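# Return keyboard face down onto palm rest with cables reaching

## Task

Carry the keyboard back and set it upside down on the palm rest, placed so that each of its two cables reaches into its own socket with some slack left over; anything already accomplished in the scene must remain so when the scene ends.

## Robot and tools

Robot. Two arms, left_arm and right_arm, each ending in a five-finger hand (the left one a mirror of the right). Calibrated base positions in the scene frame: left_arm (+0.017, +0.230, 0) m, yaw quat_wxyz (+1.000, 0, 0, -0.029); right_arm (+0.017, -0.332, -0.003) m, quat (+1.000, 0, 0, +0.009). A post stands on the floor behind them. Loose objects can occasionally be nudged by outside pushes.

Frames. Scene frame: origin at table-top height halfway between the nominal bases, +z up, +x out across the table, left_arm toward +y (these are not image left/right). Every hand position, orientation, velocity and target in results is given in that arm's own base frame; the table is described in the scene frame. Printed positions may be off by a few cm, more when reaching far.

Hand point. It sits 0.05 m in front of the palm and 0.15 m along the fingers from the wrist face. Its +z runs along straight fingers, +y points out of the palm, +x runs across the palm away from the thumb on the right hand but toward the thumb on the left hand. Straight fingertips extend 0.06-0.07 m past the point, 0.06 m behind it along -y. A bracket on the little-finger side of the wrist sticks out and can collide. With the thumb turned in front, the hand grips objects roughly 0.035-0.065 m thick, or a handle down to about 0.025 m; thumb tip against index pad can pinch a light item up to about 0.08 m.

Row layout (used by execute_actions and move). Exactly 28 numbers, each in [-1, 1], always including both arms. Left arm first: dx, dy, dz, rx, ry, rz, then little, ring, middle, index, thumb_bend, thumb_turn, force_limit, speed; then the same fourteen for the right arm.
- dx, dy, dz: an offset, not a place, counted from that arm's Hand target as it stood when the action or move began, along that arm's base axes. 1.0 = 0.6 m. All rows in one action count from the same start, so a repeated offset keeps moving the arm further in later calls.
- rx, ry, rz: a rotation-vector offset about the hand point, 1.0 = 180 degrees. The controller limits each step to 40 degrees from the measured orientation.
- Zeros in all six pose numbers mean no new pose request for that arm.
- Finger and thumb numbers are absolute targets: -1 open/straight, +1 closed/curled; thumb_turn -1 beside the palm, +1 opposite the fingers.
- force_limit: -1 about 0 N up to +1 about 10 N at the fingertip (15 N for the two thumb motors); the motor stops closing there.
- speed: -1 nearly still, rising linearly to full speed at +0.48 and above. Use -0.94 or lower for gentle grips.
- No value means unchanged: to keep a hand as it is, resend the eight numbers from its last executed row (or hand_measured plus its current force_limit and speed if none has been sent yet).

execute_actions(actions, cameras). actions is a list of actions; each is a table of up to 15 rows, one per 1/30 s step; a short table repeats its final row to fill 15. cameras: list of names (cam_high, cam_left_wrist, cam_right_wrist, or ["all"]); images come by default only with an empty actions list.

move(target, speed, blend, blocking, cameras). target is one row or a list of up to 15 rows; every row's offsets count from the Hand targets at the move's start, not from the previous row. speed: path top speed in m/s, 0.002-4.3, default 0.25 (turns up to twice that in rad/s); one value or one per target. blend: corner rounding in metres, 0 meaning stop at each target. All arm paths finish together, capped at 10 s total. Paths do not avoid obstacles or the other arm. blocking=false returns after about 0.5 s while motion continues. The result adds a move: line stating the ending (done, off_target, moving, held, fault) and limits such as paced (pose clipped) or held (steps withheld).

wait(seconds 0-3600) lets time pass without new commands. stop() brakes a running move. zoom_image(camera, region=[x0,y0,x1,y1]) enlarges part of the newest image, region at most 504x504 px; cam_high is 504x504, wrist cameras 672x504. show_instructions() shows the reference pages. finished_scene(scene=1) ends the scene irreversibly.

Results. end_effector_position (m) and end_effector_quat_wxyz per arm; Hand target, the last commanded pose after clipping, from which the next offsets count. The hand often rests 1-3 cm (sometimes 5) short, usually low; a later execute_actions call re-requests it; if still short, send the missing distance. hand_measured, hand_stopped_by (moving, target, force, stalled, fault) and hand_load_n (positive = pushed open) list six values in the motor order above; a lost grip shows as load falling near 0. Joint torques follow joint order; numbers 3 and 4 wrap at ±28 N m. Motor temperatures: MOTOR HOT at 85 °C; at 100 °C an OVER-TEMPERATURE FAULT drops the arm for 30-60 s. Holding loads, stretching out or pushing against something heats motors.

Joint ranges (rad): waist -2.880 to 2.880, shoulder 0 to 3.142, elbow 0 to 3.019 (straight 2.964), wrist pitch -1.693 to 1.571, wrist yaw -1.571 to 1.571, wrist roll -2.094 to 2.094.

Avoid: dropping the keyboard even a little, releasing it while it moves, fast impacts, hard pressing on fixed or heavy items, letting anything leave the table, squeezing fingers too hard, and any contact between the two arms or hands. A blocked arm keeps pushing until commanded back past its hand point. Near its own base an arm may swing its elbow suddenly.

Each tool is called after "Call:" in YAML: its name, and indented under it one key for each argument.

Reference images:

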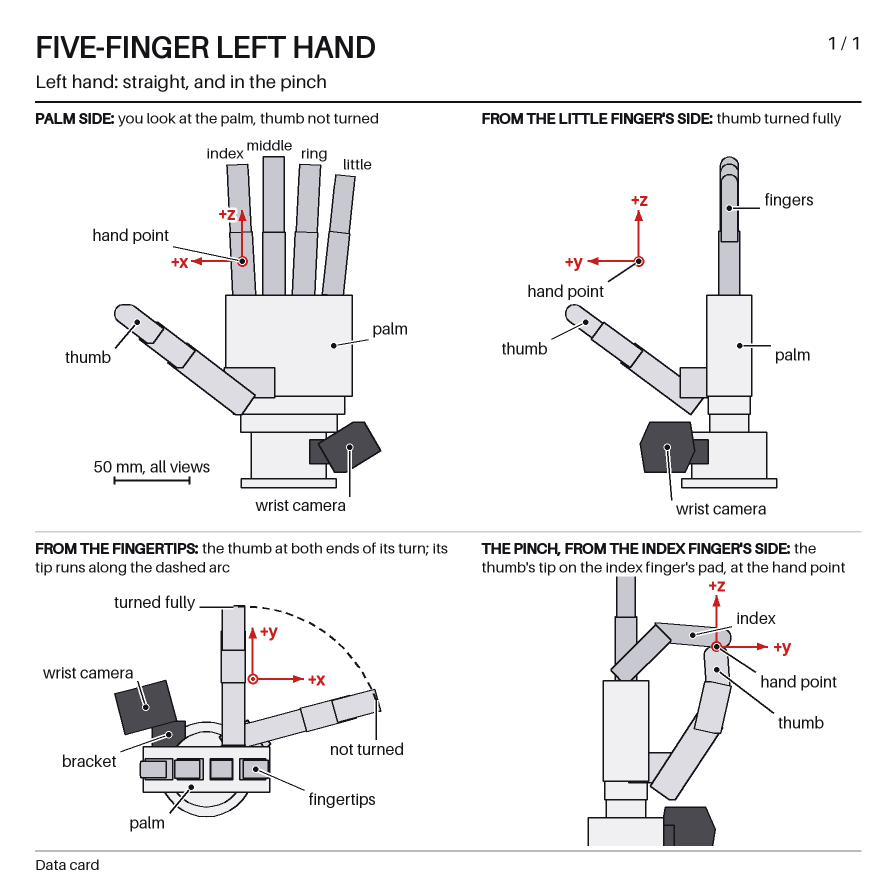

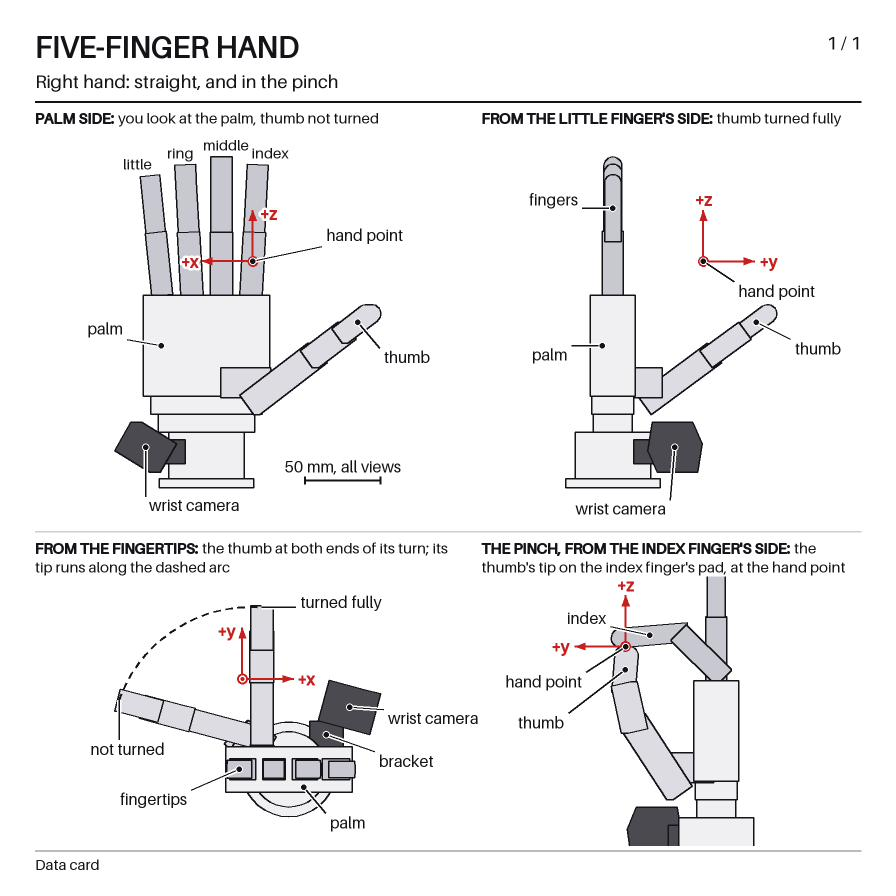

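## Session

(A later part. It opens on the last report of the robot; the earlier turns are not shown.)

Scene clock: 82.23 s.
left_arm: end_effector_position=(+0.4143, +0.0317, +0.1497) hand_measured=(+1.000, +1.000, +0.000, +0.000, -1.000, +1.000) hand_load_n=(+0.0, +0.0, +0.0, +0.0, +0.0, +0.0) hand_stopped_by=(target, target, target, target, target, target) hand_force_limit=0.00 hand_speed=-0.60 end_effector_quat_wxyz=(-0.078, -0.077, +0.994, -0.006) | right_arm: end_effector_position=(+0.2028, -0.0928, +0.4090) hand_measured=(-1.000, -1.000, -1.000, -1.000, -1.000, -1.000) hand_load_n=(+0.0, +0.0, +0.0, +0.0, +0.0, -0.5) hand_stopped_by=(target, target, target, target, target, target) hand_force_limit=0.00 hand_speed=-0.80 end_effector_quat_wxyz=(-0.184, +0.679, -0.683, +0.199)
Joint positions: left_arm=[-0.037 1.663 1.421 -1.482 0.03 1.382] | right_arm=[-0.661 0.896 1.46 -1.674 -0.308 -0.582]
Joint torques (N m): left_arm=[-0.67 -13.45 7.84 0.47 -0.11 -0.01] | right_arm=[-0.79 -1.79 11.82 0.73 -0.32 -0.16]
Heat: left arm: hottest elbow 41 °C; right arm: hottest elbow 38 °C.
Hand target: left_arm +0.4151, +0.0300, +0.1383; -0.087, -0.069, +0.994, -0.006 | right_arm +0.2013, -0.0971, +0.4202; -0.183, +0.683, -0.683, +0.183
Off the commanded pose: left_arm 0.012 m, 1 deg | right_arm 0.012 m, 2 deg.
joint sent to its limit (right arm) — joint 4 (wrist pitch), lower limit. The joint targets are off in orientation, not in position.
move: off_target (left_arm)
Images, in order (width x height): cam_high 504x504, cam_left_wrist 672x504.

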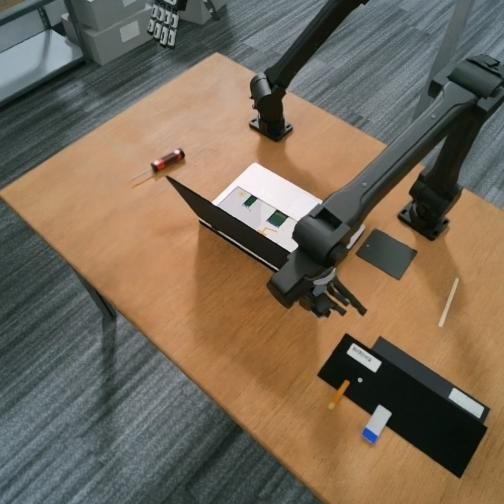

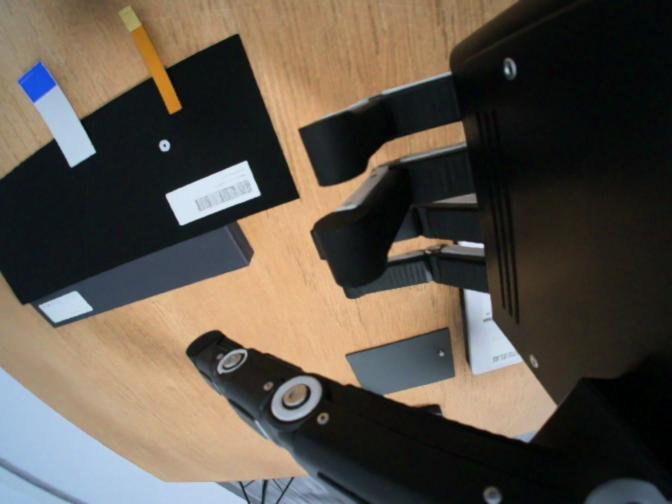

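Call:
move:
  target:
    - [0.046,0.03,-0.14,0,0,0,1,1,0,0,-1,1,0,-0.6,0,0,0,0,0,0,-1,-1,-1,-1,-1,-1,0,-0.8]
  speed: 0.12
  cameras: ["cam_left_wrist","cam_high"]

Scene clock: 84.13 s.
left_arm: end_effector_position=(+0.4435, +0.0432, +0.0648) hand_measured=(+1.000, +1.000, +0.000, +0.000, -1.000, +1.000) hand_load_n=(+0.0, +0.0, +0.0, +0.0, +0.0, +0.0) hand_stopped_by=(target, target, target, target, target, target) hand_force_limit=0.00 hand_speed=-0.60 end_effector_quat_wxyz=(-0.080, -0.070, +0.994, -0.006) | right_arm: end_effector_position=(+0.2028, -0.0928, +0.4090) hand_measured=(-1.000, -1.000, -1.000, -1.000, -1.000, -1.000) hand_load_n=(+0.0, +0.0, +0.0, +0.0, +0.0, +0.0) hand_stopped_by=(target, target, target, target, target, target) hand_force_limit=0.00 hand_speed=-0.80 end_effector_quat_wxyz=(-0.184, +0.679, -0.683, +0.199)
Joint positions: left_arm=[-0.014 1.807 1.381 -1.302 0.026 1.419] | right_arm=[-0.661 0.896 1.46 -1.674 -0.308 -0.582]
Joint torques (N m): left_arm=[0.38 -15.27 7.45 0.43 -0.25 -0.01] | right_arm=[-0.73 -1.61 11.78 0.81 -0.35 -0.15]
Heat: left arm: hottest elbow 41 °C; right arm: hottest elbow 38 °C.
Hand target: left_arm +0.4428, +0.0481, +0.0544; -0.086, -0.069, +0.994, -0.006 | right_arm +0.2013, -0.0971, +0.4202; -0.183, +0.683, -0.683, +0.183
Off the commanded pose: left_arm 0.012 m, 1 deg | right_arm 0.012 m, 2 deg.
joint sent to its limit (right arm) — joint 4 (wrist pitch), lower limit. The joint targets are off in orientation, not in position.
move: off_target (left_arm)
Images, in order (width x height): cam_high 504x504, cam_left_wrist 672x504.

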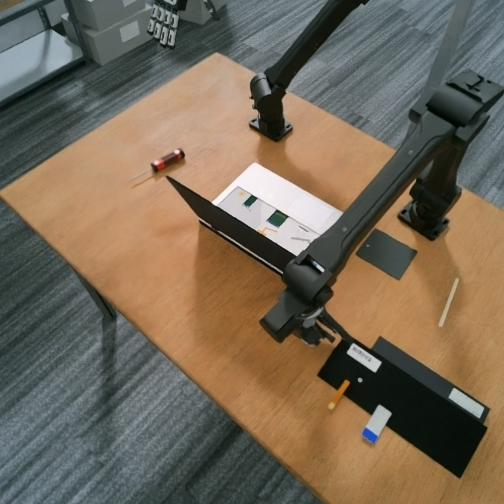

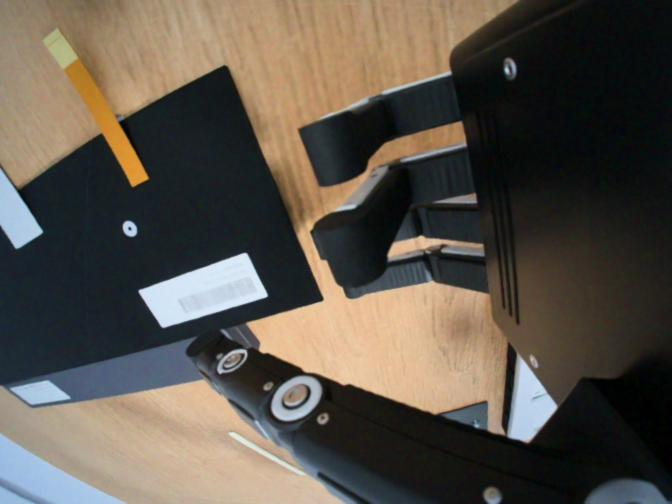

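Call:
move:
  target:
    - [-0.037,-0.01,-0.045,0,0,0,1,1,0,0,-1,1,0,-0.6,0,0,0,0,0,0,-1,-1,-1,-1,-1,-1,0,-0.8]
  speed: 0.08
  cameras: ["cam_left_wrist","cam_high"]

Scene clock: 85.53 s.
left_arm: end_effector_position=(+0.4273, +0.0434, +0.0378) hand_measured=(+1.000, +1.000, +0.000, +0.000, -1.000, +1.000) hand_load_n=(+0.0, +0.0, -4.0, +0.0, +0.0, +0.0) hand_stopped_by=(target, target, target, target, target, target) hand_force_limit=0.00 hand_speed=-0.60 end_effector_quat_wxyz=(-0.077, -0.069, +0.995, -0.006) | right_arm: end_effector_position=(+0.2028, -0.0928, +0.4090) hand_measured=(-1.000, -1.000, -1.000, -1.000, -1.000, -1.000) hand_load_n=(+0.0, +0.0, +0.0, +0.0, +0.0, +0.0) hand_stopped_by=(target, target, target, target, target, target) hand_force_limit=0.00 hand_speed=-0.80 end_effector_quat_wxyz=(-0.184, +0.679, -0.683, +0.199)
Joint positions: left_arm=[-0.014 1.798 1.289 -1.215 0.025 1.419] | right_arm=[-0.661 0.896 1.46 -1.674 -0.308 -0.582]
Joint torques (N m): left_arm=[-0.5 -15.33 6.15 0.54 -0.08 -0.15] | right_arm=[-0.62 -1.96 11.86 0.79 -0.33 -0.15]
Heat: left arm: hottest elbow 41 °C; right arm: hottest elbow 38 °C.
Hand target: left_arm +0.4206, +0.0419, +0.0273; -0.086, -0.069, +0.994, -0.006 | right_arm +0.2013, -0.0971, +0.4202; -0.183, +0.683, -0.683, +0.183
Off the commanded pose: left_arm 0.012 m, 1 deg | right_arm 0.012 m, 2 deg.
joint sent to its limit (right arm) — joint 4 (wrist pitch), lower limit. The joint targets are off in orientation, not in position.
move: off_target (left_arm)
Images, in order (width x height): cam_high 504x504, cam_left_wrist 672x504.

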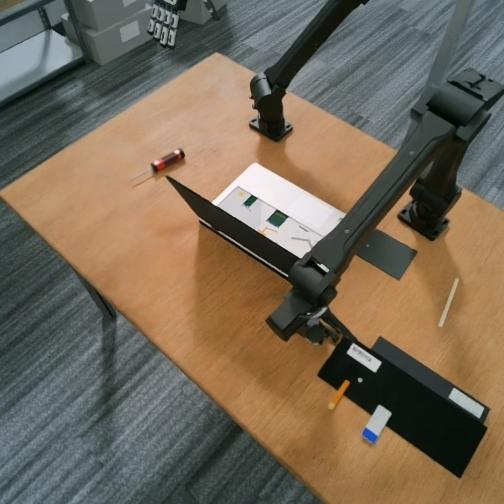

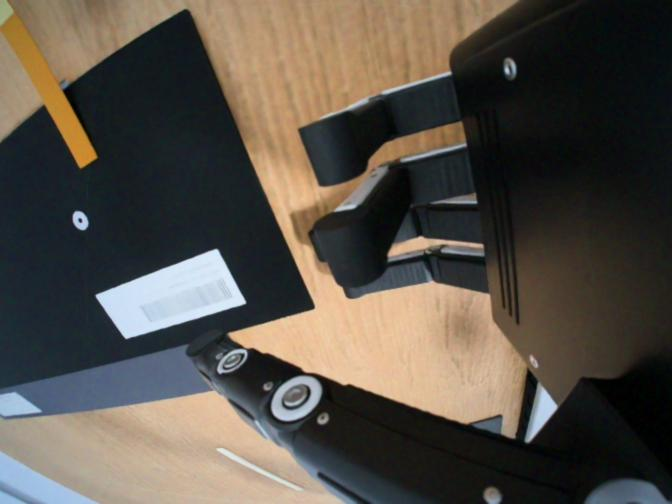

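Call:
zoom_image:
  camera: "cam_high"
  region: [260, 270, 420, 400]

Call:
zoom_image:
  camera: "cam_left_wrist"
  region: [180, 120, 480, 345]

Scaled by 3.150 from the camera's image (finer frame: 720x720).

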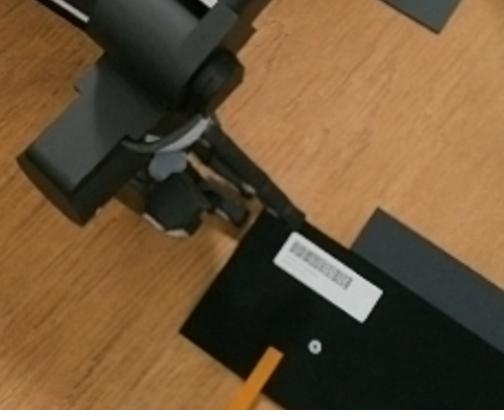

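Scaled by 1.680 from the camera's image (finer frame: 960x720).

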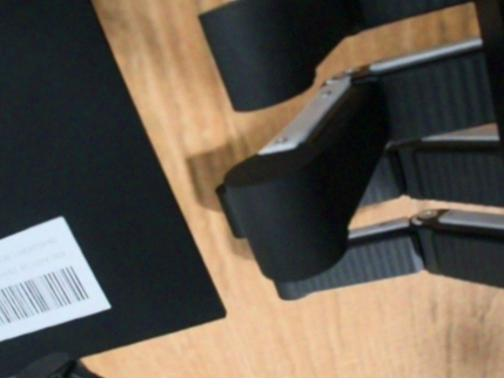

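Call:
move:
  target:
    - [0,0,0.01,0,0,0,1,1,0.05,0,-1,1,0,-0.6,0,0,0,0,0,0,-1,-1,-1,-1,-1,-1,0,-0.8]
    - [-0.006,0.05,0.01,0,0,0,1,1,0.05,0,-1,1,0,-0.6,0,0,0,0,0,0,-1,-1,-1,-1,-1,-1,0,-0.8]
  speed: 0.06
  cameras: ["cam_left_wrist","cam_high"]

Call:
zoom_image:
  camera: "cam_high"
  region: [260, 270, 420, 400]

Scene clock: 87.60 s.
left_arm: end_effector_position=(+0.4221, +0.0674, +0.0361) hand_measured=(+1.000, +1.000, +0.050, +0.000, -1.000, +1.000) hand_load_n=(+0.0, +0.0, -1.0, +0.0, +0.0, +0.0) hand_stopped_by=(target, target, target, target, target, target) hand_force_limit=0.00 hand_speed=-0.60 end_effector_quat_wxyz=(-0.081, -0.072, +0.994, -0.006) | right_arm: end_effector_position=(+0.2028, -0.0928, +0.4090) hand_measured=(-1.000, -1.000, -1.000, -1.000, -1.000, -1.000) hand_load_n=(-0.5, +0.0, +0.0, +0.0, +0.0, +0.0) hand_stopped_by=(target, target, target, target, target, target) hand_force_limit=0.00 hand_speed=-0.80 end_effector_quat_wxyz=(-0.184, +0.679, -0.683, +0.199)
Joint positions: left_arm=[0.035 1.795 1.277 -1.215 0.018 1.464] | right_arm=[-0.661 0.896 1.46 -1.674 -0.308 -0.582]
Joint torques (N m): left_arm=[0.32 -16.26 6.72 0.03 -0.26 0] | right_arm=[-0.73 -1.96 11.81 0.79 -0.35 -0.14]
Heat: left arm: hottest elbow 41 °C; right arm: hottest elbow 38 °C.
Hand target: left_arm +0.4170, +0.0720, +0.0333; -0.086, -0.069, +0.994, -0.006 | right_arm +0.2013, -0.0971, +0.4202; -0.183, +0.683, -0.683, +0.183
Off the commanded pose: left_arm 0.007 m, 1 deg | right_arm 0.012 m, 2 deg.
joint sent to its limit (right arm) — joint 4 (wrist pitch), lower limit. The joint targets are off in orientation, not in position.
move: done
Images, in order (width x height): cam_high 504x504, cam_left_wrist 672x504.

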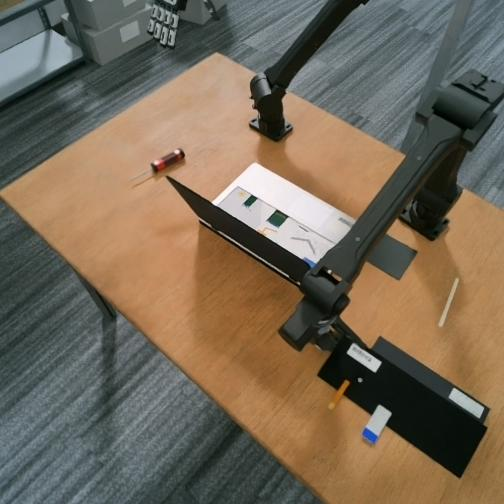

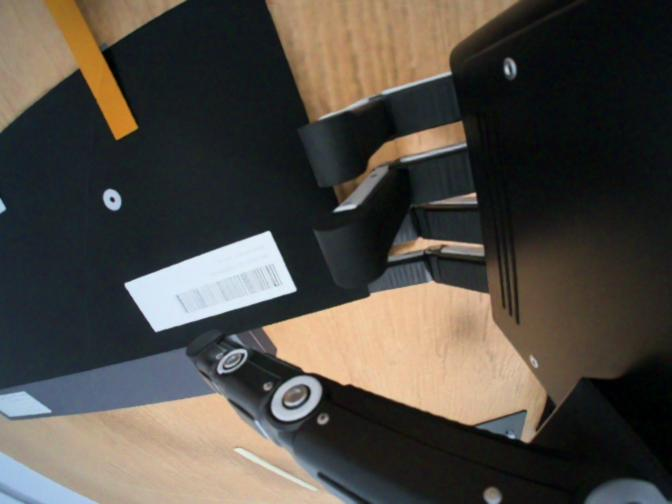

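Scaled by 3.150 from the camera's image (finer frame: 720x720).

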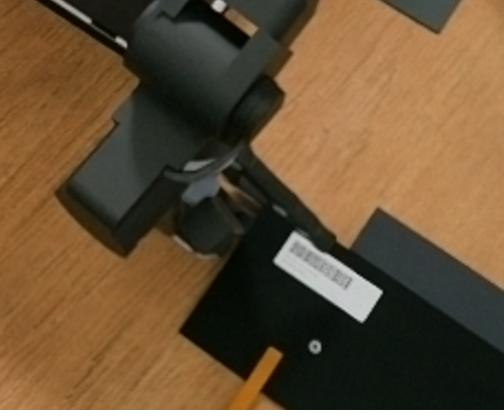

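Call:
move:
  target:
    - [-0.008,0.053,0,0,0,0,1,1,0.05,0,-1,1,0,-0.6,0,0,0,0,0,0,-1,-1,-1,-1,-1,-1,0,-0.8]
  speed: 0.06
  cameras: ["cam_left_wrist","cam_high"]

Call:
zoom_image:
  camera: "cam_high"
  region: [260, 270, 420, 400]

Scene clock: 88.97 s.
left_arm: end_effector_position=(+0.4169, +0.0984, +0.0360) hand_measured=(+1.000, +1.000, +0.050, +0.000, -1.000, +1.000) hand_load_n=(+0.0, +0.0, -1.0, +0.0, +0.0, +0.0) hand_stopped_by=(target, target, target, target, target, target) hand_force_limit=0.00 hand_speed=-0.60 end_effector_quat_wxyz=(-0.082, -0.071, +0.994, -0.006) | right_arm: end_effector_position=(+0.2028, -0.0928, +0.4090) hand_measured=(-1.000, -1.000, -1.000, -1.000, -1.000, -1.000) hand_load_n=(+0.0, +0.0, +0.0, +0.0, +0.0, +0.0) hand_stopped_by=(target, target, target, target, target, target) hand_force_limit=0.00 hand_speed=-0.80 end_effector_quat_wxyz=(-0.184, +0.679, -0.683, +0.199)
Joint positions: left_arm=[0.099 1.789 1.269 -1.215 0.008 1.527] | right_arm=[-0.661 0.896 1.46 -1.674 -0.308 -0.582]
Joint torques (N m): left_arm=[0.44 -16.21 6.75 0.08 -0.33 0.02] | right_arm=[-0.67 -1.73 11.82 0.79 -0.33 -0.17]
Heat: left arm: hottest elbow 41 °C; right arm: hottest elbow 38 °C.
Hand target: left_arm +0.4121, +0.1039, +0.0334; -0.086, -0.069, +0.994, -0.006 | right_arm +0.2013, -0.0971, +0.4202; -0.183, +0.683, -0.683, +0.183
Off the commanded pose: left_arm 0.008 m, 1 deg | right_arm 0.012 m, 2 deg.
joint sent to its limit (right arm) — joint 4 (wrist pitch), lower limit. The joint targets are off in orientation, not in position.
move: done
Images, in order (width x height): cam_high 504x504, cam_left_wrist 672x504.

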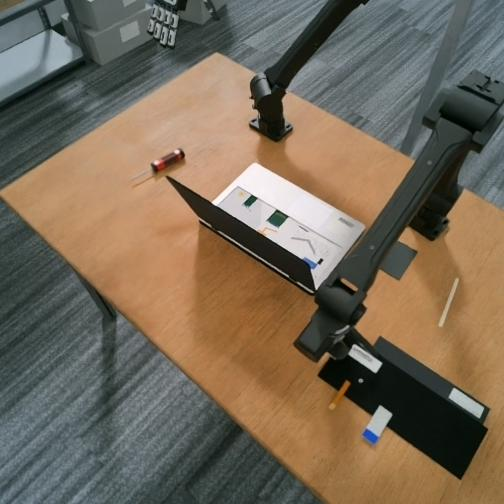

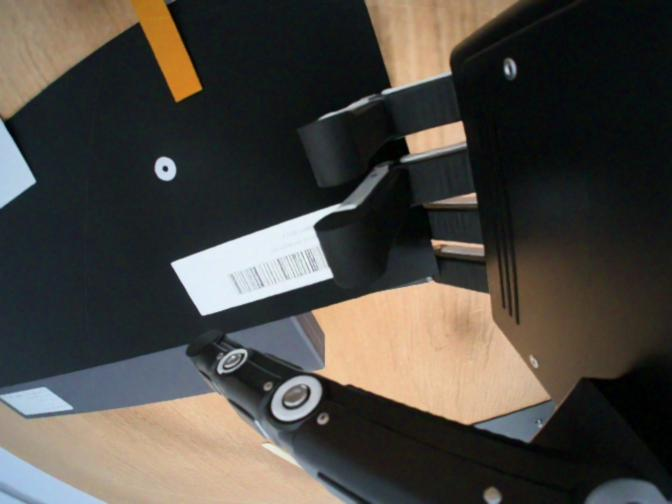

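Scaled by 3.150 from the camera's image (finer frame: 720x720).

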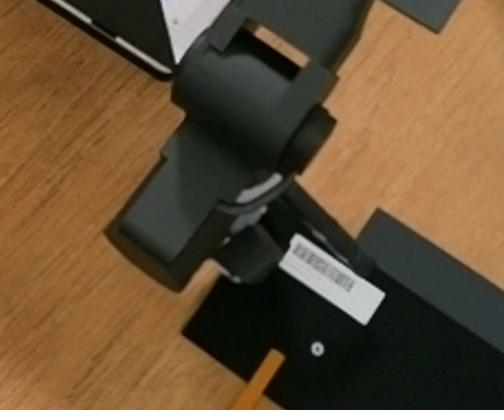

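Call:
move:
  target:
    - [0,0,0,0,0,0,1,1,0.05,0,0.45,1,-0.4,-0.8,0,0,0,0,0,0,-1,-1,-1,-1,-1,-1,0,-0.8]
  speed: 0.06
  cameras: ["cam_left_wrist"]

Call:
zoom_image:
  camera: "cam_left_wrist"
  region: [180, 120, 480, 345]

Scene clock: 94.27 s.
left_arm: end_effector_position=(+0.4173, +0.0988, +0.0367) hand_measured=(+1.000, +1.000, +0.050, +0.000, +0.402, +1.000) hand_load_n=(+0.0, +0.0, +0.0, +0.0, +0.5, +0.0) hand_stopped_by=(target, target, target, target, moving, target) hand_force_limit=-0.40 hand_speed=-0.80 end_effector_quat_wxyz=(-0.081, -0.069, +0.994, -0.006) | right_arm: end_effector_position=(+0.2028, -0.0928, +0.4090) hand_measured=(-1.000, -1.000, -1.000, -1.000, -1.000, -1.000) hand_load_n=(+0.0, +0.0, +0.0, +0.0, +0.0, +0.0) hand_stopped_by=(target, target, target, target, target, target) hand_force_limit=0.00 hand_speed=-0.80 end_effector_quat_wxyz=(-0.184, +0.679, -0.683, +0.199)
Joint positions: left_arm=[0.099 1.788 1.269 -1.215 0.007 1.531] | right_arm=[-0.661 0.896 1.46 -1.674 -0.308 -0.582]
Joint torques (N m): left_arm=[0.38 -16.15 6.72 0.05 -0.29 0] | right_arm=[-0.62 -1.85 11.82 0.81 -0.34 -0.16]
Heat: left arm: hottest elbow 41 °C; right arm: hottest elbow 38 °C.
Hand target: left_arm +0.4121, +0.1039, +0.0333; -0.087, -0.069, +0.994, -0.006 | right_arm +0.2013, -0.0971, +0.4202; -0.183, +0.683, -0.683, +0.183
Off the commanded pose: left_arm 0.008 m, 1 deg | right_arm 0.012 m, 2 deg.
joint sent to its limit (right arm) — joint 4 (wrist pitch), lower limit.
move: moving (left_arm; no rest 5 s after the move's start)

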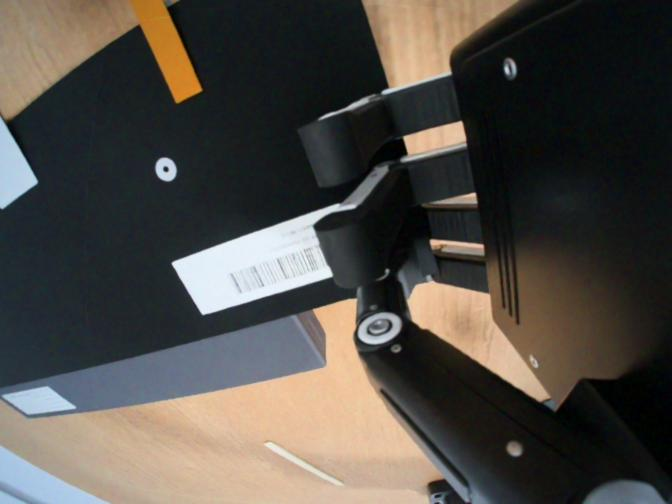

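Scaled by 1.680 from the camera's image (finer frame: 960x720).

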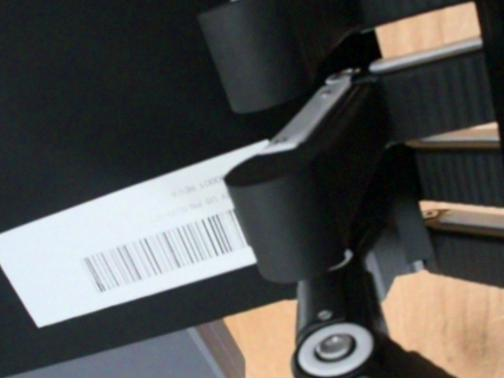

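Call:
move:
  target:
    - [0,0,0,0,0,0,1,1,0.2,0.15,0.45,1,-0.4,-0.85,0,0,0,0,0,0,-1,-1,-1,-1,-1,-1,0,-0.8]
  speed: 0.06
  cameras: ["cam_left_wrist"]

Call:
zoom_image:
  camera: "cam_left_wrist"
  region: [180, 120, 480, 345]

Scene clock: 95.03 s.
left_arm: end_effector_position=(+0.4158, +0.0987, +0.0358) hand_measured=(+1.000, +1.000, +0.130, +0.148, +0.450, +1.000) hand_load_n=(+0.0, +0.0, +3.0, +3.5, +1.0, +0.0) hand_stopped_by=(target, target, force, force, target, target) hand_force_limit=-0.40 hand_speed=-0.85 end_effector_quat_wxyz=(-0.083, -0.069, +0.994, -0.006) | right_arm: end_effector_position=(+0.2028, -0.0928, +0.4090) hand_measured=(-1.000, -1.000, -1.000, -1.000, -1.000, -1.000) hand_load_n=(+0.0, +0.0, +0.0, +0.0, +0.0, +0.0) hand_stopped_by=(target, target, target, target, target, target) hand_force_limit=0.00 hand_speed=-0.80 end_effector_quat_wxyz=(-0.184, +0.679, -0.683, +0.199)
Joint positions: left_arm=[0.099 1.788 1.265 -1.215 0.007 1.532] | right_arm=[-0.661 0.896 1.46 -1.674 -0.308 -0.582]
Joint torques (N m): left_arm=[0.5 -15.97 6.97 0.09 -0.27 -0.03] | right_arm=[-0.62 -2.14 11.82 0.77 -0.32 -0.16]
Heat: left arm: hottest elbow 41 °C; right arm: hottest elbow 38 °C.
Hand target: left_arm +0.4120, +0.1038, +0.0333; -0.087, -0.069, +0.994, -0.006 | right_arm +0.2013, -0.0971, +0.4202; -0.183, +0.683, -0.683, +0.183
Off the commanded pose: left_arm 0.007 m, 0 deg | right_arm 0.012 m, 2 deg.
joint sent to its limit (right arm) — joint 4 (wrist pitch), lower limit. The joint targets are off in orientation, not in position.
move: done

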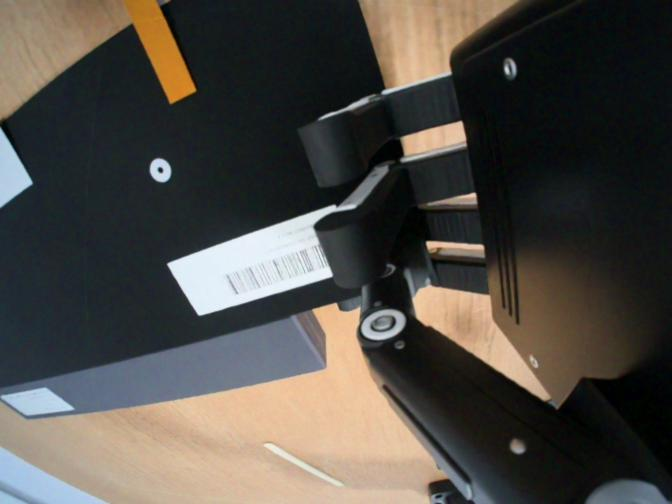

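Scaled by 1.680 from the camera's image (finer frame: 960x720).

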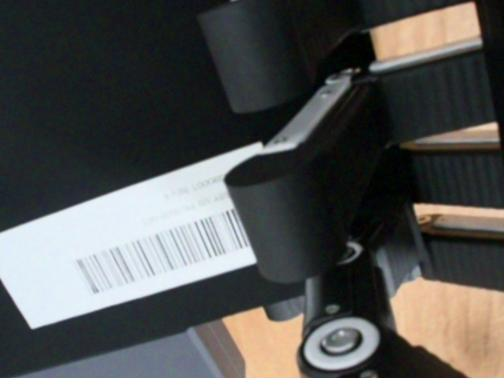

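Call:
move:
  target:
    - [0,0,0.06,0,0,0,1,1,0.2,0.15,0.45,1,-0.4,-0.85,0,0,0,0,0,0,-1,-1,-1,-1,-1,-1,0,-0.8]
  speed: 0.05
  cameras: ["cam_left_wrist","cam_high"]

Call:
zoom_image:
  camera: "cam_high"
  region: [290, 290, 504, 504]

Scene clock: 96.40 s.
left_arm: end_effector_position=(+0.4003, +0.0975, +0.0547) hand_measured=(+1.000, +1.000, +0.130, +0.146, +0.450, +1.000) hand_load_n=(+0.0, +0.0, +5.0, +6.5, +1.5, -0.5) hand_stopped_by=(target, target, force, force, target, target) hand_force_limit=-0.40 hand_speed=-0.85 end_effector_quat_wxyz=(-0.103, -0.065, +0.993, -0.007) | right_arm: end_effector_position=(+0.2028, -0.0928, +0.4090) hand_measured=(-1.000, -1.000, -1.000, -1.000, -1.000, -1.000) hand_load_n=(+0.0, +0.0, +0.0, +0.0, +0.0, +0.0) hand_stopped_by=(target, target, target, target, target, target) hand_force_limit=0.00 hand_speed=-0.80 end_effector_quat_wxyz=(-0.184, +0.679, -0.683, +0.199)
Joint positions: left_arm=[0.1 1.755 1.265 -1.288 0.008 1.541] | right_arm=[-0.661 0.896 1.46 -1.674 -0.308 -0.582]
Joint torques (N m): left_arm=[0.44 -16.62 10.35 -0.65 -0.34 -0.12] | right_arm=[-0.5 -1.96 11.85 0.83 -0.32 -0.15]
Heat: left arm: hottest elbow 41 °C; right arm: hottest elbow 38 °C.
Hand target: left_arm +0.4120, +0.1038, +0.0693; -0.086, -0.069, +0.994, -0.006 | right_arm +0.2013, -0.0971, +0.4202; -0.183, +0.683, -0.683, +0.183
Off the commanded pose: left_arm 0.020 m, 2 deg | right_arm 0.012 m, 2 deg.
joint sent to its limit (right arm) — joint 4 (wrist pitch), lower limit. The joint targets are off in orientation, not in position.
move: off_target (left_arm)
Images, in order (width x height): cam_high 504x504, cam_left_wrist 672x504.

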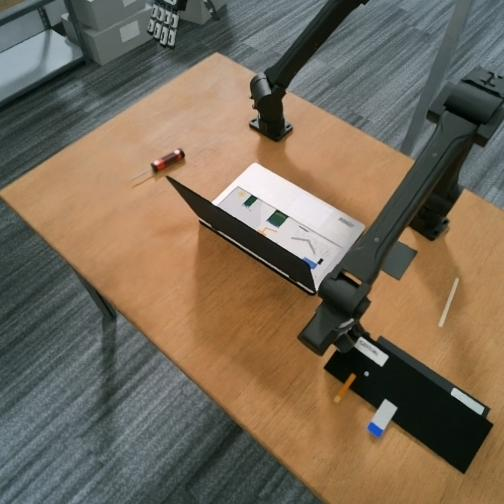

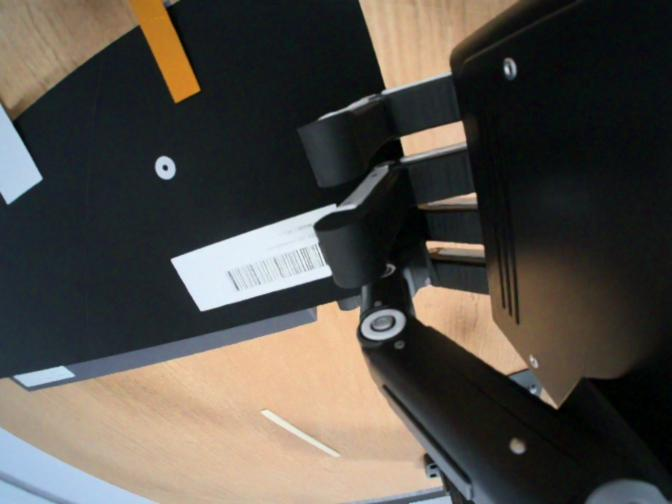

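Scaled by 2.355 from the camera's image (finer frame: 720x720).

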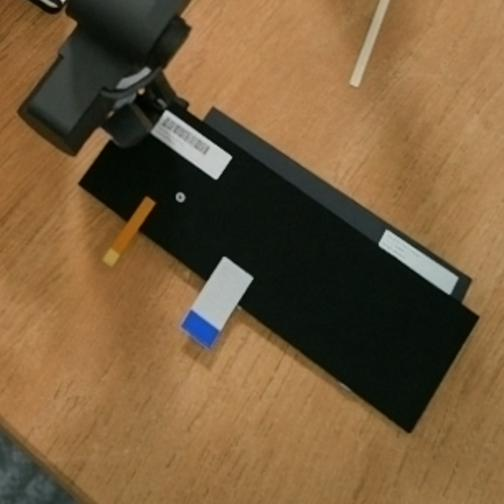

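Call:
move:
  target:
    - [0.01,0,0.1,0,0,0,1,1,0.2,0.15,0.45,1,-0.4,-0.85,0,0,0,0,0,0,-1,-1,-1,-1,-1,-1,0,-0.8]
  speed: 0.05
  cameras: ["cam_left_wrist","cam_high"]

Call:
zoom_image:
  camera: "cam_high"
  region: [290, 290, 504, 504]

Scene clock: 98.30 s.
left_arm: end_effector_position=(+0.4060, +0.0980, +0.1130) hand_measured=(+1.000, +1.000, +0.130, +0.146, +0.450, +1.000) hand_load_n=(+0.0, +0.0, +5.0, +6.0, +1.5, +0.0) hand_stopped_by=(target, target, force, force, target, target) hand_force_limit=-0.40 hand_speed=-0.85 end_effector_quat_wxyz=(-0.105, -0.065, +0.992, -0.008) | right_arm: end_effector_position=(+0.2028, -0.0928, +0.4090) hand_measured=(-1.000, -1.000, -1.000, -1.000, -1.000, -1.000) hand_load_n=(-0.5, +0.0, +0.0, +0.0, -0.5, +0.0) hand_stopped_by=(target, target, target, target, target, target) hand_force_limit=0.00 hand_speed=-0.80 end_effector_quat_wxyz=(-0.184, +0.679, -0.683, +0.199)
Joint positions: left_arm=[0.1 1.71 1.37 -1.442 0.008 1.541] | right_arm=[-0.661 0.896 1.46 -1.674 -0.308 -0.582]
Joint torques (N m): left_arm=[0.32 -16.38 11.41 -0.65 -0.33 -0.13] | right_arm=[-1.03 -2.02 11.73 0.81 -0.32 -0.17]
Heat: left arm: hottest elbow 41 °C; right arm: hottest elbow 38 °C.
Hand target: left_arm +0.4181, +0.1038, +0.1294; -0.086, -0.070, +0.994, -0.006 | right_arm +0.2013, -0.0971, +0.4202; -0.183, +0.683, -0.683, +0.183
Off the commanded pose: left_arm 0.021 m, 2 deg | right_arm 0.012 m, 2 deg.
joint sent to its limit (right arm) — joint 4 (wrist pitch), lower limit. The joint targets are off in orientation, not in position.
move: off_target (left_arm)
Images, in order (width x height): cam_high 504x504, cam_left_wrist 672x504.

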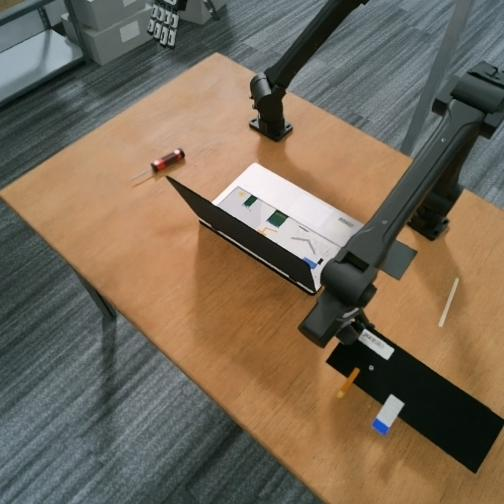

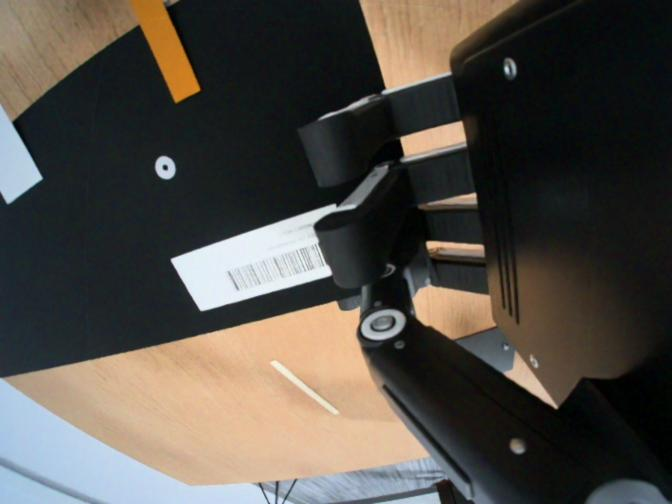

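Scaled by 2.355 from the camera's image (finer frame: 720x720).

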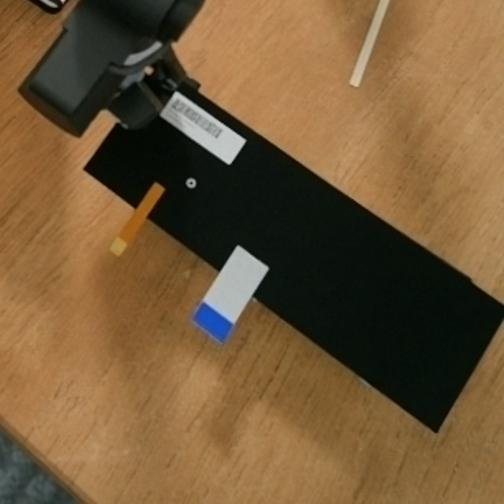

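Call:
move:
  target:
    - [-0.18,-0.06,0.045,0,0,0,1,1,0.2,0.15,0.45,1,-0.4,-0.85,0,0,0,0,0,0,-1,-1,-1,-1,-1,-1,0,-0.8]
    - [-0.305,-0.25,0.04,0,0,0,1,1,0.2,0.15,0.45,1,-0.4,-0.85,0,0,0,0,0,0,-1,-1,-1,-1,-1,-1,0,-0.8]
  speed: 0.12
  blend: [0.04,0]
  cameras: ["cam_left_wrist","cam_high","cam_right_wrist"]

Scene clock: 102.43 s.
left_arm: end_effector_position=(+0.2398, -0.0455, +0.1523) hand_measured=(+1.000, +1.000, +0.130, +0.146, +0.450, +1.000) hand_load_n=(+0.0, +0.0, +5.5, +6.0, +1.5, -0.5) hand_stopped_by=(target, target, force, force, target, target) hand_force_limit=-0.40 hand_speed=-0.85 end_effector_quat_wxyz=(-0.086, -0.067, +0.994, -0.010) | right_arm: end_effector_position=(+0.2028, -0.0928, +0.4090) hand_measured=(-1.000, -1.000, -1.000, -1.000, -1.000, -1.000) hand_load_n=(+0.0, +0.0, +0.0, +0.0, -0.5, +0.0) hand_stopped_by=(target, target, target, target, target, target) hand_force_limit=0.00 hand_speed=-0.80 end_effector_quat_wxyz=(-0.184, +0.679, -0.683, +0.199)
Joint positions: left_arm=[-0.295 1.252 0.988 -1.461 0.079 1.147] | right_arm=[-0.661 0.896 1.46 -1.674 -0.308 -0.582]
Joint torques (N m): left_arm=[-1.03 -8.94 7.99 -0.23 -0.34 -0.29] | right_arm=[-0.91 -2.02 11.84 0.79 -0.34 -0.17]
Heat: left arm: hottest elbow 41 °C; right arm: hottest elbow 38 °C.
Hand target: left_arm +0.2351, -0.0462, +0.1533; -0.086, -0.069, +0.994, -0.006 | right_arm +0.2013, -0.0971, +0.4202; -0.183, +0.683, -0.683, +0.183
Off the commanded pose: left_arm 0.005 m, 1 deg | right_arm 0.012 m, 2 deg.
joint sent to its limit (right arm) — joint 4 (wrist pitch), lower limit. The joint targets are off in orientation, not in position.
move: done

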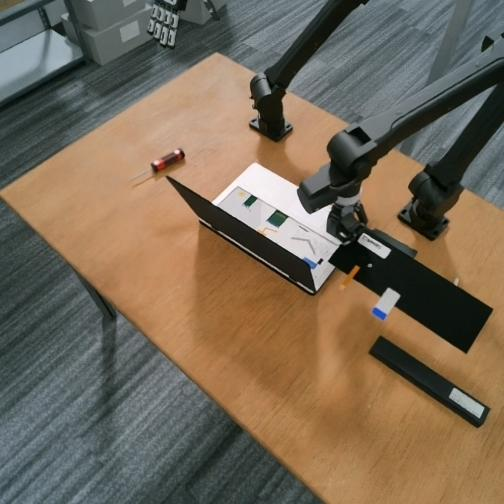

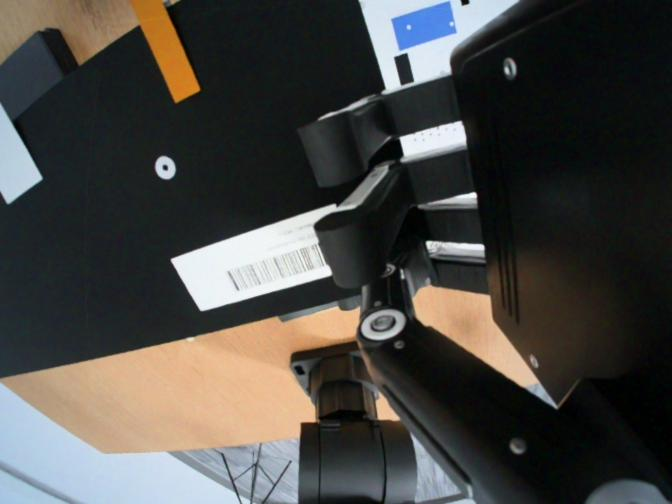

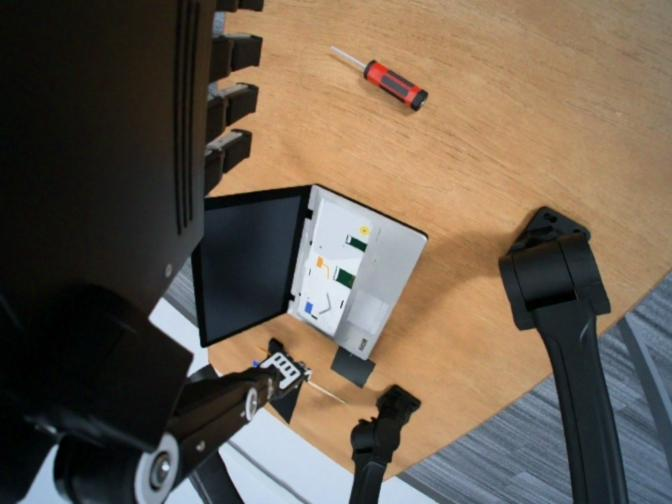

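Call:
move:
  target:
    - [0,0,0,0,0,0,1,1,0.2,0.15,0.45,1,-0.4,-0.85,-0.179,-0.181,0,0,0,-0.222,-1,-1,-1,-1,-1,-1,0,-0.8]
  speed: 0.25
  cameras: ["cam_high","cam_right_wrist"]

Scene clock: 120.83 s.
left_arm: end_effector_position=(+0.2397, -0.0455, +0.1523) hand_measured=(+1.000, +1.000, +0.130, +0.146, +0.450, +1.000) hand_load_n=(+0.0, +0.0, +5.5, +6.0, +1.5, -0.5) hand_stopped_by=(target, target, force, force, target, target) hand_force_limit=-0.40 hand_speed=-0.85 end_effector_quat_wxyz=(-0.086, -0.067, +0.994, -0.010) | right_arm: end_effector_position=(+0.0975, -0.2025, +0.4077) hand_measured=(-1.000, -1.000, -1.000, -1.000, -1.000, -1.000) hand_load_n=(+0.0, +0.0, +0.0, +0.0, +0.0, -0.5) hand_stopped_by=(target, target, target, target, target, target) hand_force_limit=0.00 hand_speed=-0.80 end_effector_quat_wxyz=(+0.106, -0.407, +0.873, -0.246)
Joint positions: left_arm=[-0.295 1.252 0.988 -1.461 0.079 1.147] | right_arm=[-1.352 0.902 1.46 -1.674 -0.306 -0.582]
Joint torques (N m): left_arm=[-0.97 -8.88 7.98 -0.23 -0.34 -0.28] | right_arm=[-0.97 -1.85 12.14 0.73 -0.32 -0.09]
Heat: left arm: hottest elbow 41 °C; right arm: hottest elbow 39 °C.
Hand target: left_arm +0.2350, -0.0462, +0.1533; -0.086, -0.069, +0.994, -0.006 | right_arm +0.0940, -0.2056, +0.4202; +0.110, -0.408, +0.875, -0.235
Off the commanded pose: left_arm 0.005 m, 1 deg | right_arm 0.013 m, 1 deg.
joint sent to its limit (right arm) — joint 4 (wrist pitch), lower limit. The joint targets are off in orientation, not in position.
move: off_target (right_arm)

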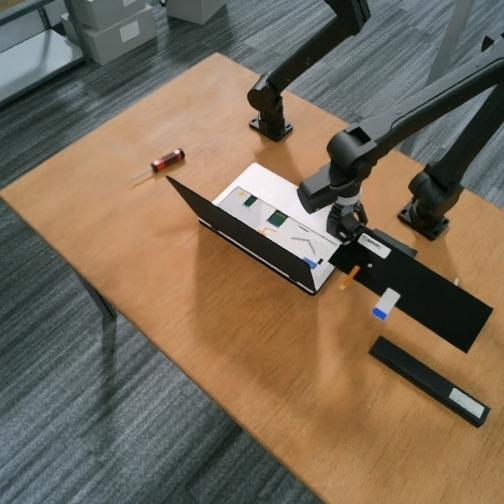

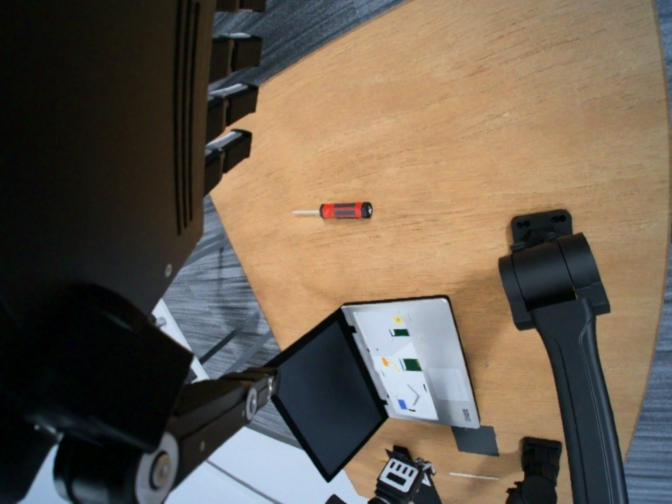

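Call:
move:
  target:
    - [-0.035,-0.34,0,0,0,0,1,1,0.2,0.15,0.45,1,-0.4,-0.85,0,0,0,0,0,0,-1,-1,-1,-1,-1,-1,0,-0.8]
    - [-0.07,-0.66,-0.02,0,0,0,1,1,0.2,0.15,0.45,1,-0.4,-0.85,0,0,0,0,0,0,-1,-1,-1,-1,-1,-1,0,-0.8]
  speed: 0.15
  blend: [0.04,0]
  cameras: ["cam_left_wrist","cam_high","cam_right_wrist"]

Scene clock: 124.37 s.
left_arm: end_effector_position=(+0.1907, -0.4322, +0.1358) hand_measured=(+1.000, +1.000, +0.130, +0.146, +0.450, +1.000) hand_load_n=(+0.0, +0.0, +5.0, +6.0, +1.5, -0.5) hand_stopped_by=(target, target, force, force, target, target) hand_force_limit=-0.40 hand_speed=-0.85 end_effector_quat_wxyz=(-0.088, -0.065, +0.994, -0.005) | right_arm: end_effector_position=(+0.0974, -0.2026, +0.4077) hand_measured=(-1.000, -1.000, -1.000, -1.000, -1.000, -1.000) hand_load_n=(+0.0, +0.0, +0.0, +0.0, +0.0, +0.0) hand_stopped_by=(target, target, target, target, target, target) hand_force_limit=0.00 hand_speed=-0.80 end_effector_quat_wxyz=(+0.106, -0.407, +0.873, -0.246)
Joint positions: left_arm=[-1.073 1.825 1.602 -1.413 0.165 0.374] | right_arm=[-1.352 0.902 1.46 -1.674 -0.306 -0.582]
Joint torques (N m): left_arm=[-0.67 -16.56 11.92 -0.58 -0.1 -0.29] | right_arm=[-0.85 -2.02 12.21 0.73 -0.33 -0.08]
Heat: left arm: hottest elbow 41 °C; right arm: hottest elbow 39 °C.
Hand target: left_arm +0.1931, -0.4422, +0.1413; -0.086, -0.069, +0.994, -0.006 | right_arm +0.0940, -0.2056, +0.4202; +0.110, -0.408, +0.875, -0.235
Off the commanded pose: left_arm 0.012 m, 1 deg | right_arm 0.013 m, 1 deg.
joint sent to its limit (right arm) — joint 4 (wrist pitch), lower limit. The joint targets are off in orientation, not in position.
move: off_target (left_arm)

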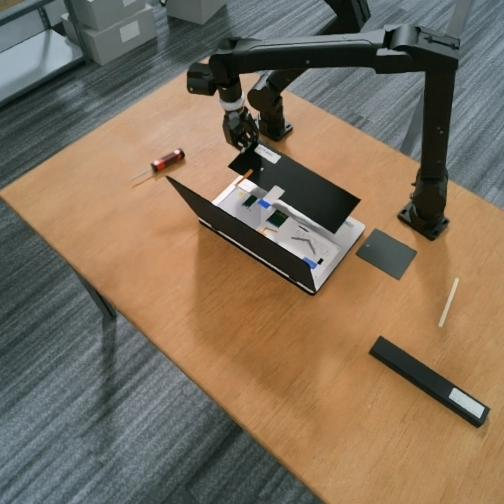

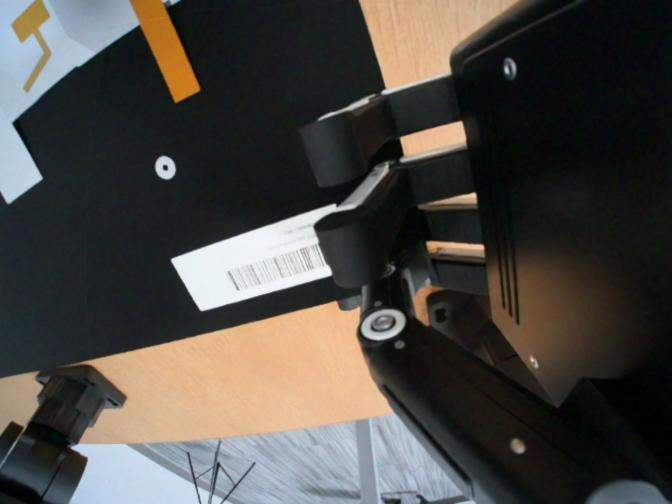

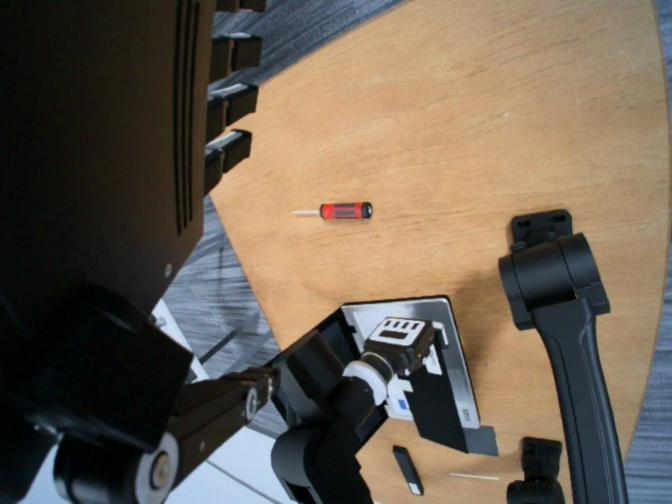

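Call:
zoom_image:
  camera: "cam_high"
  region: [160, 120, 400, 320]

Call:
zoom_image:
  camera: "cam_right_wrist"
  region: [300, 270, 540, 470]

Scaled by 2.100 from the camera's image (finer frame: 720x720).

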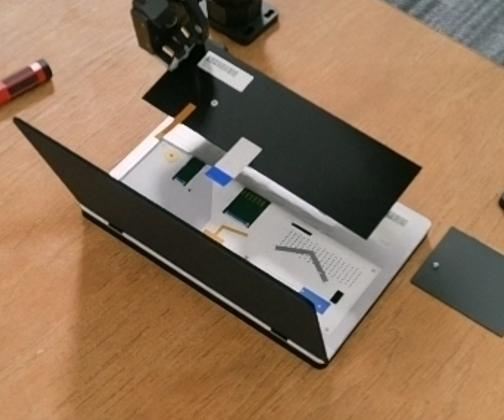

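Scaled by 2.100 from the camera's image (finer frame: 960x720).

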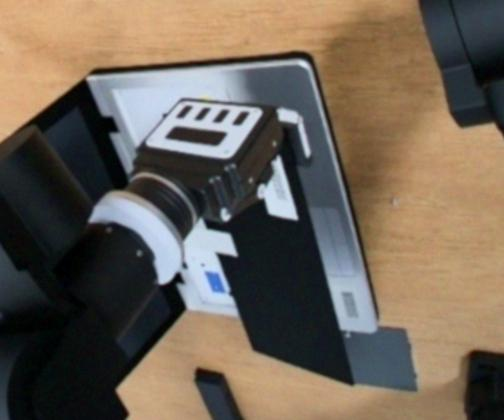

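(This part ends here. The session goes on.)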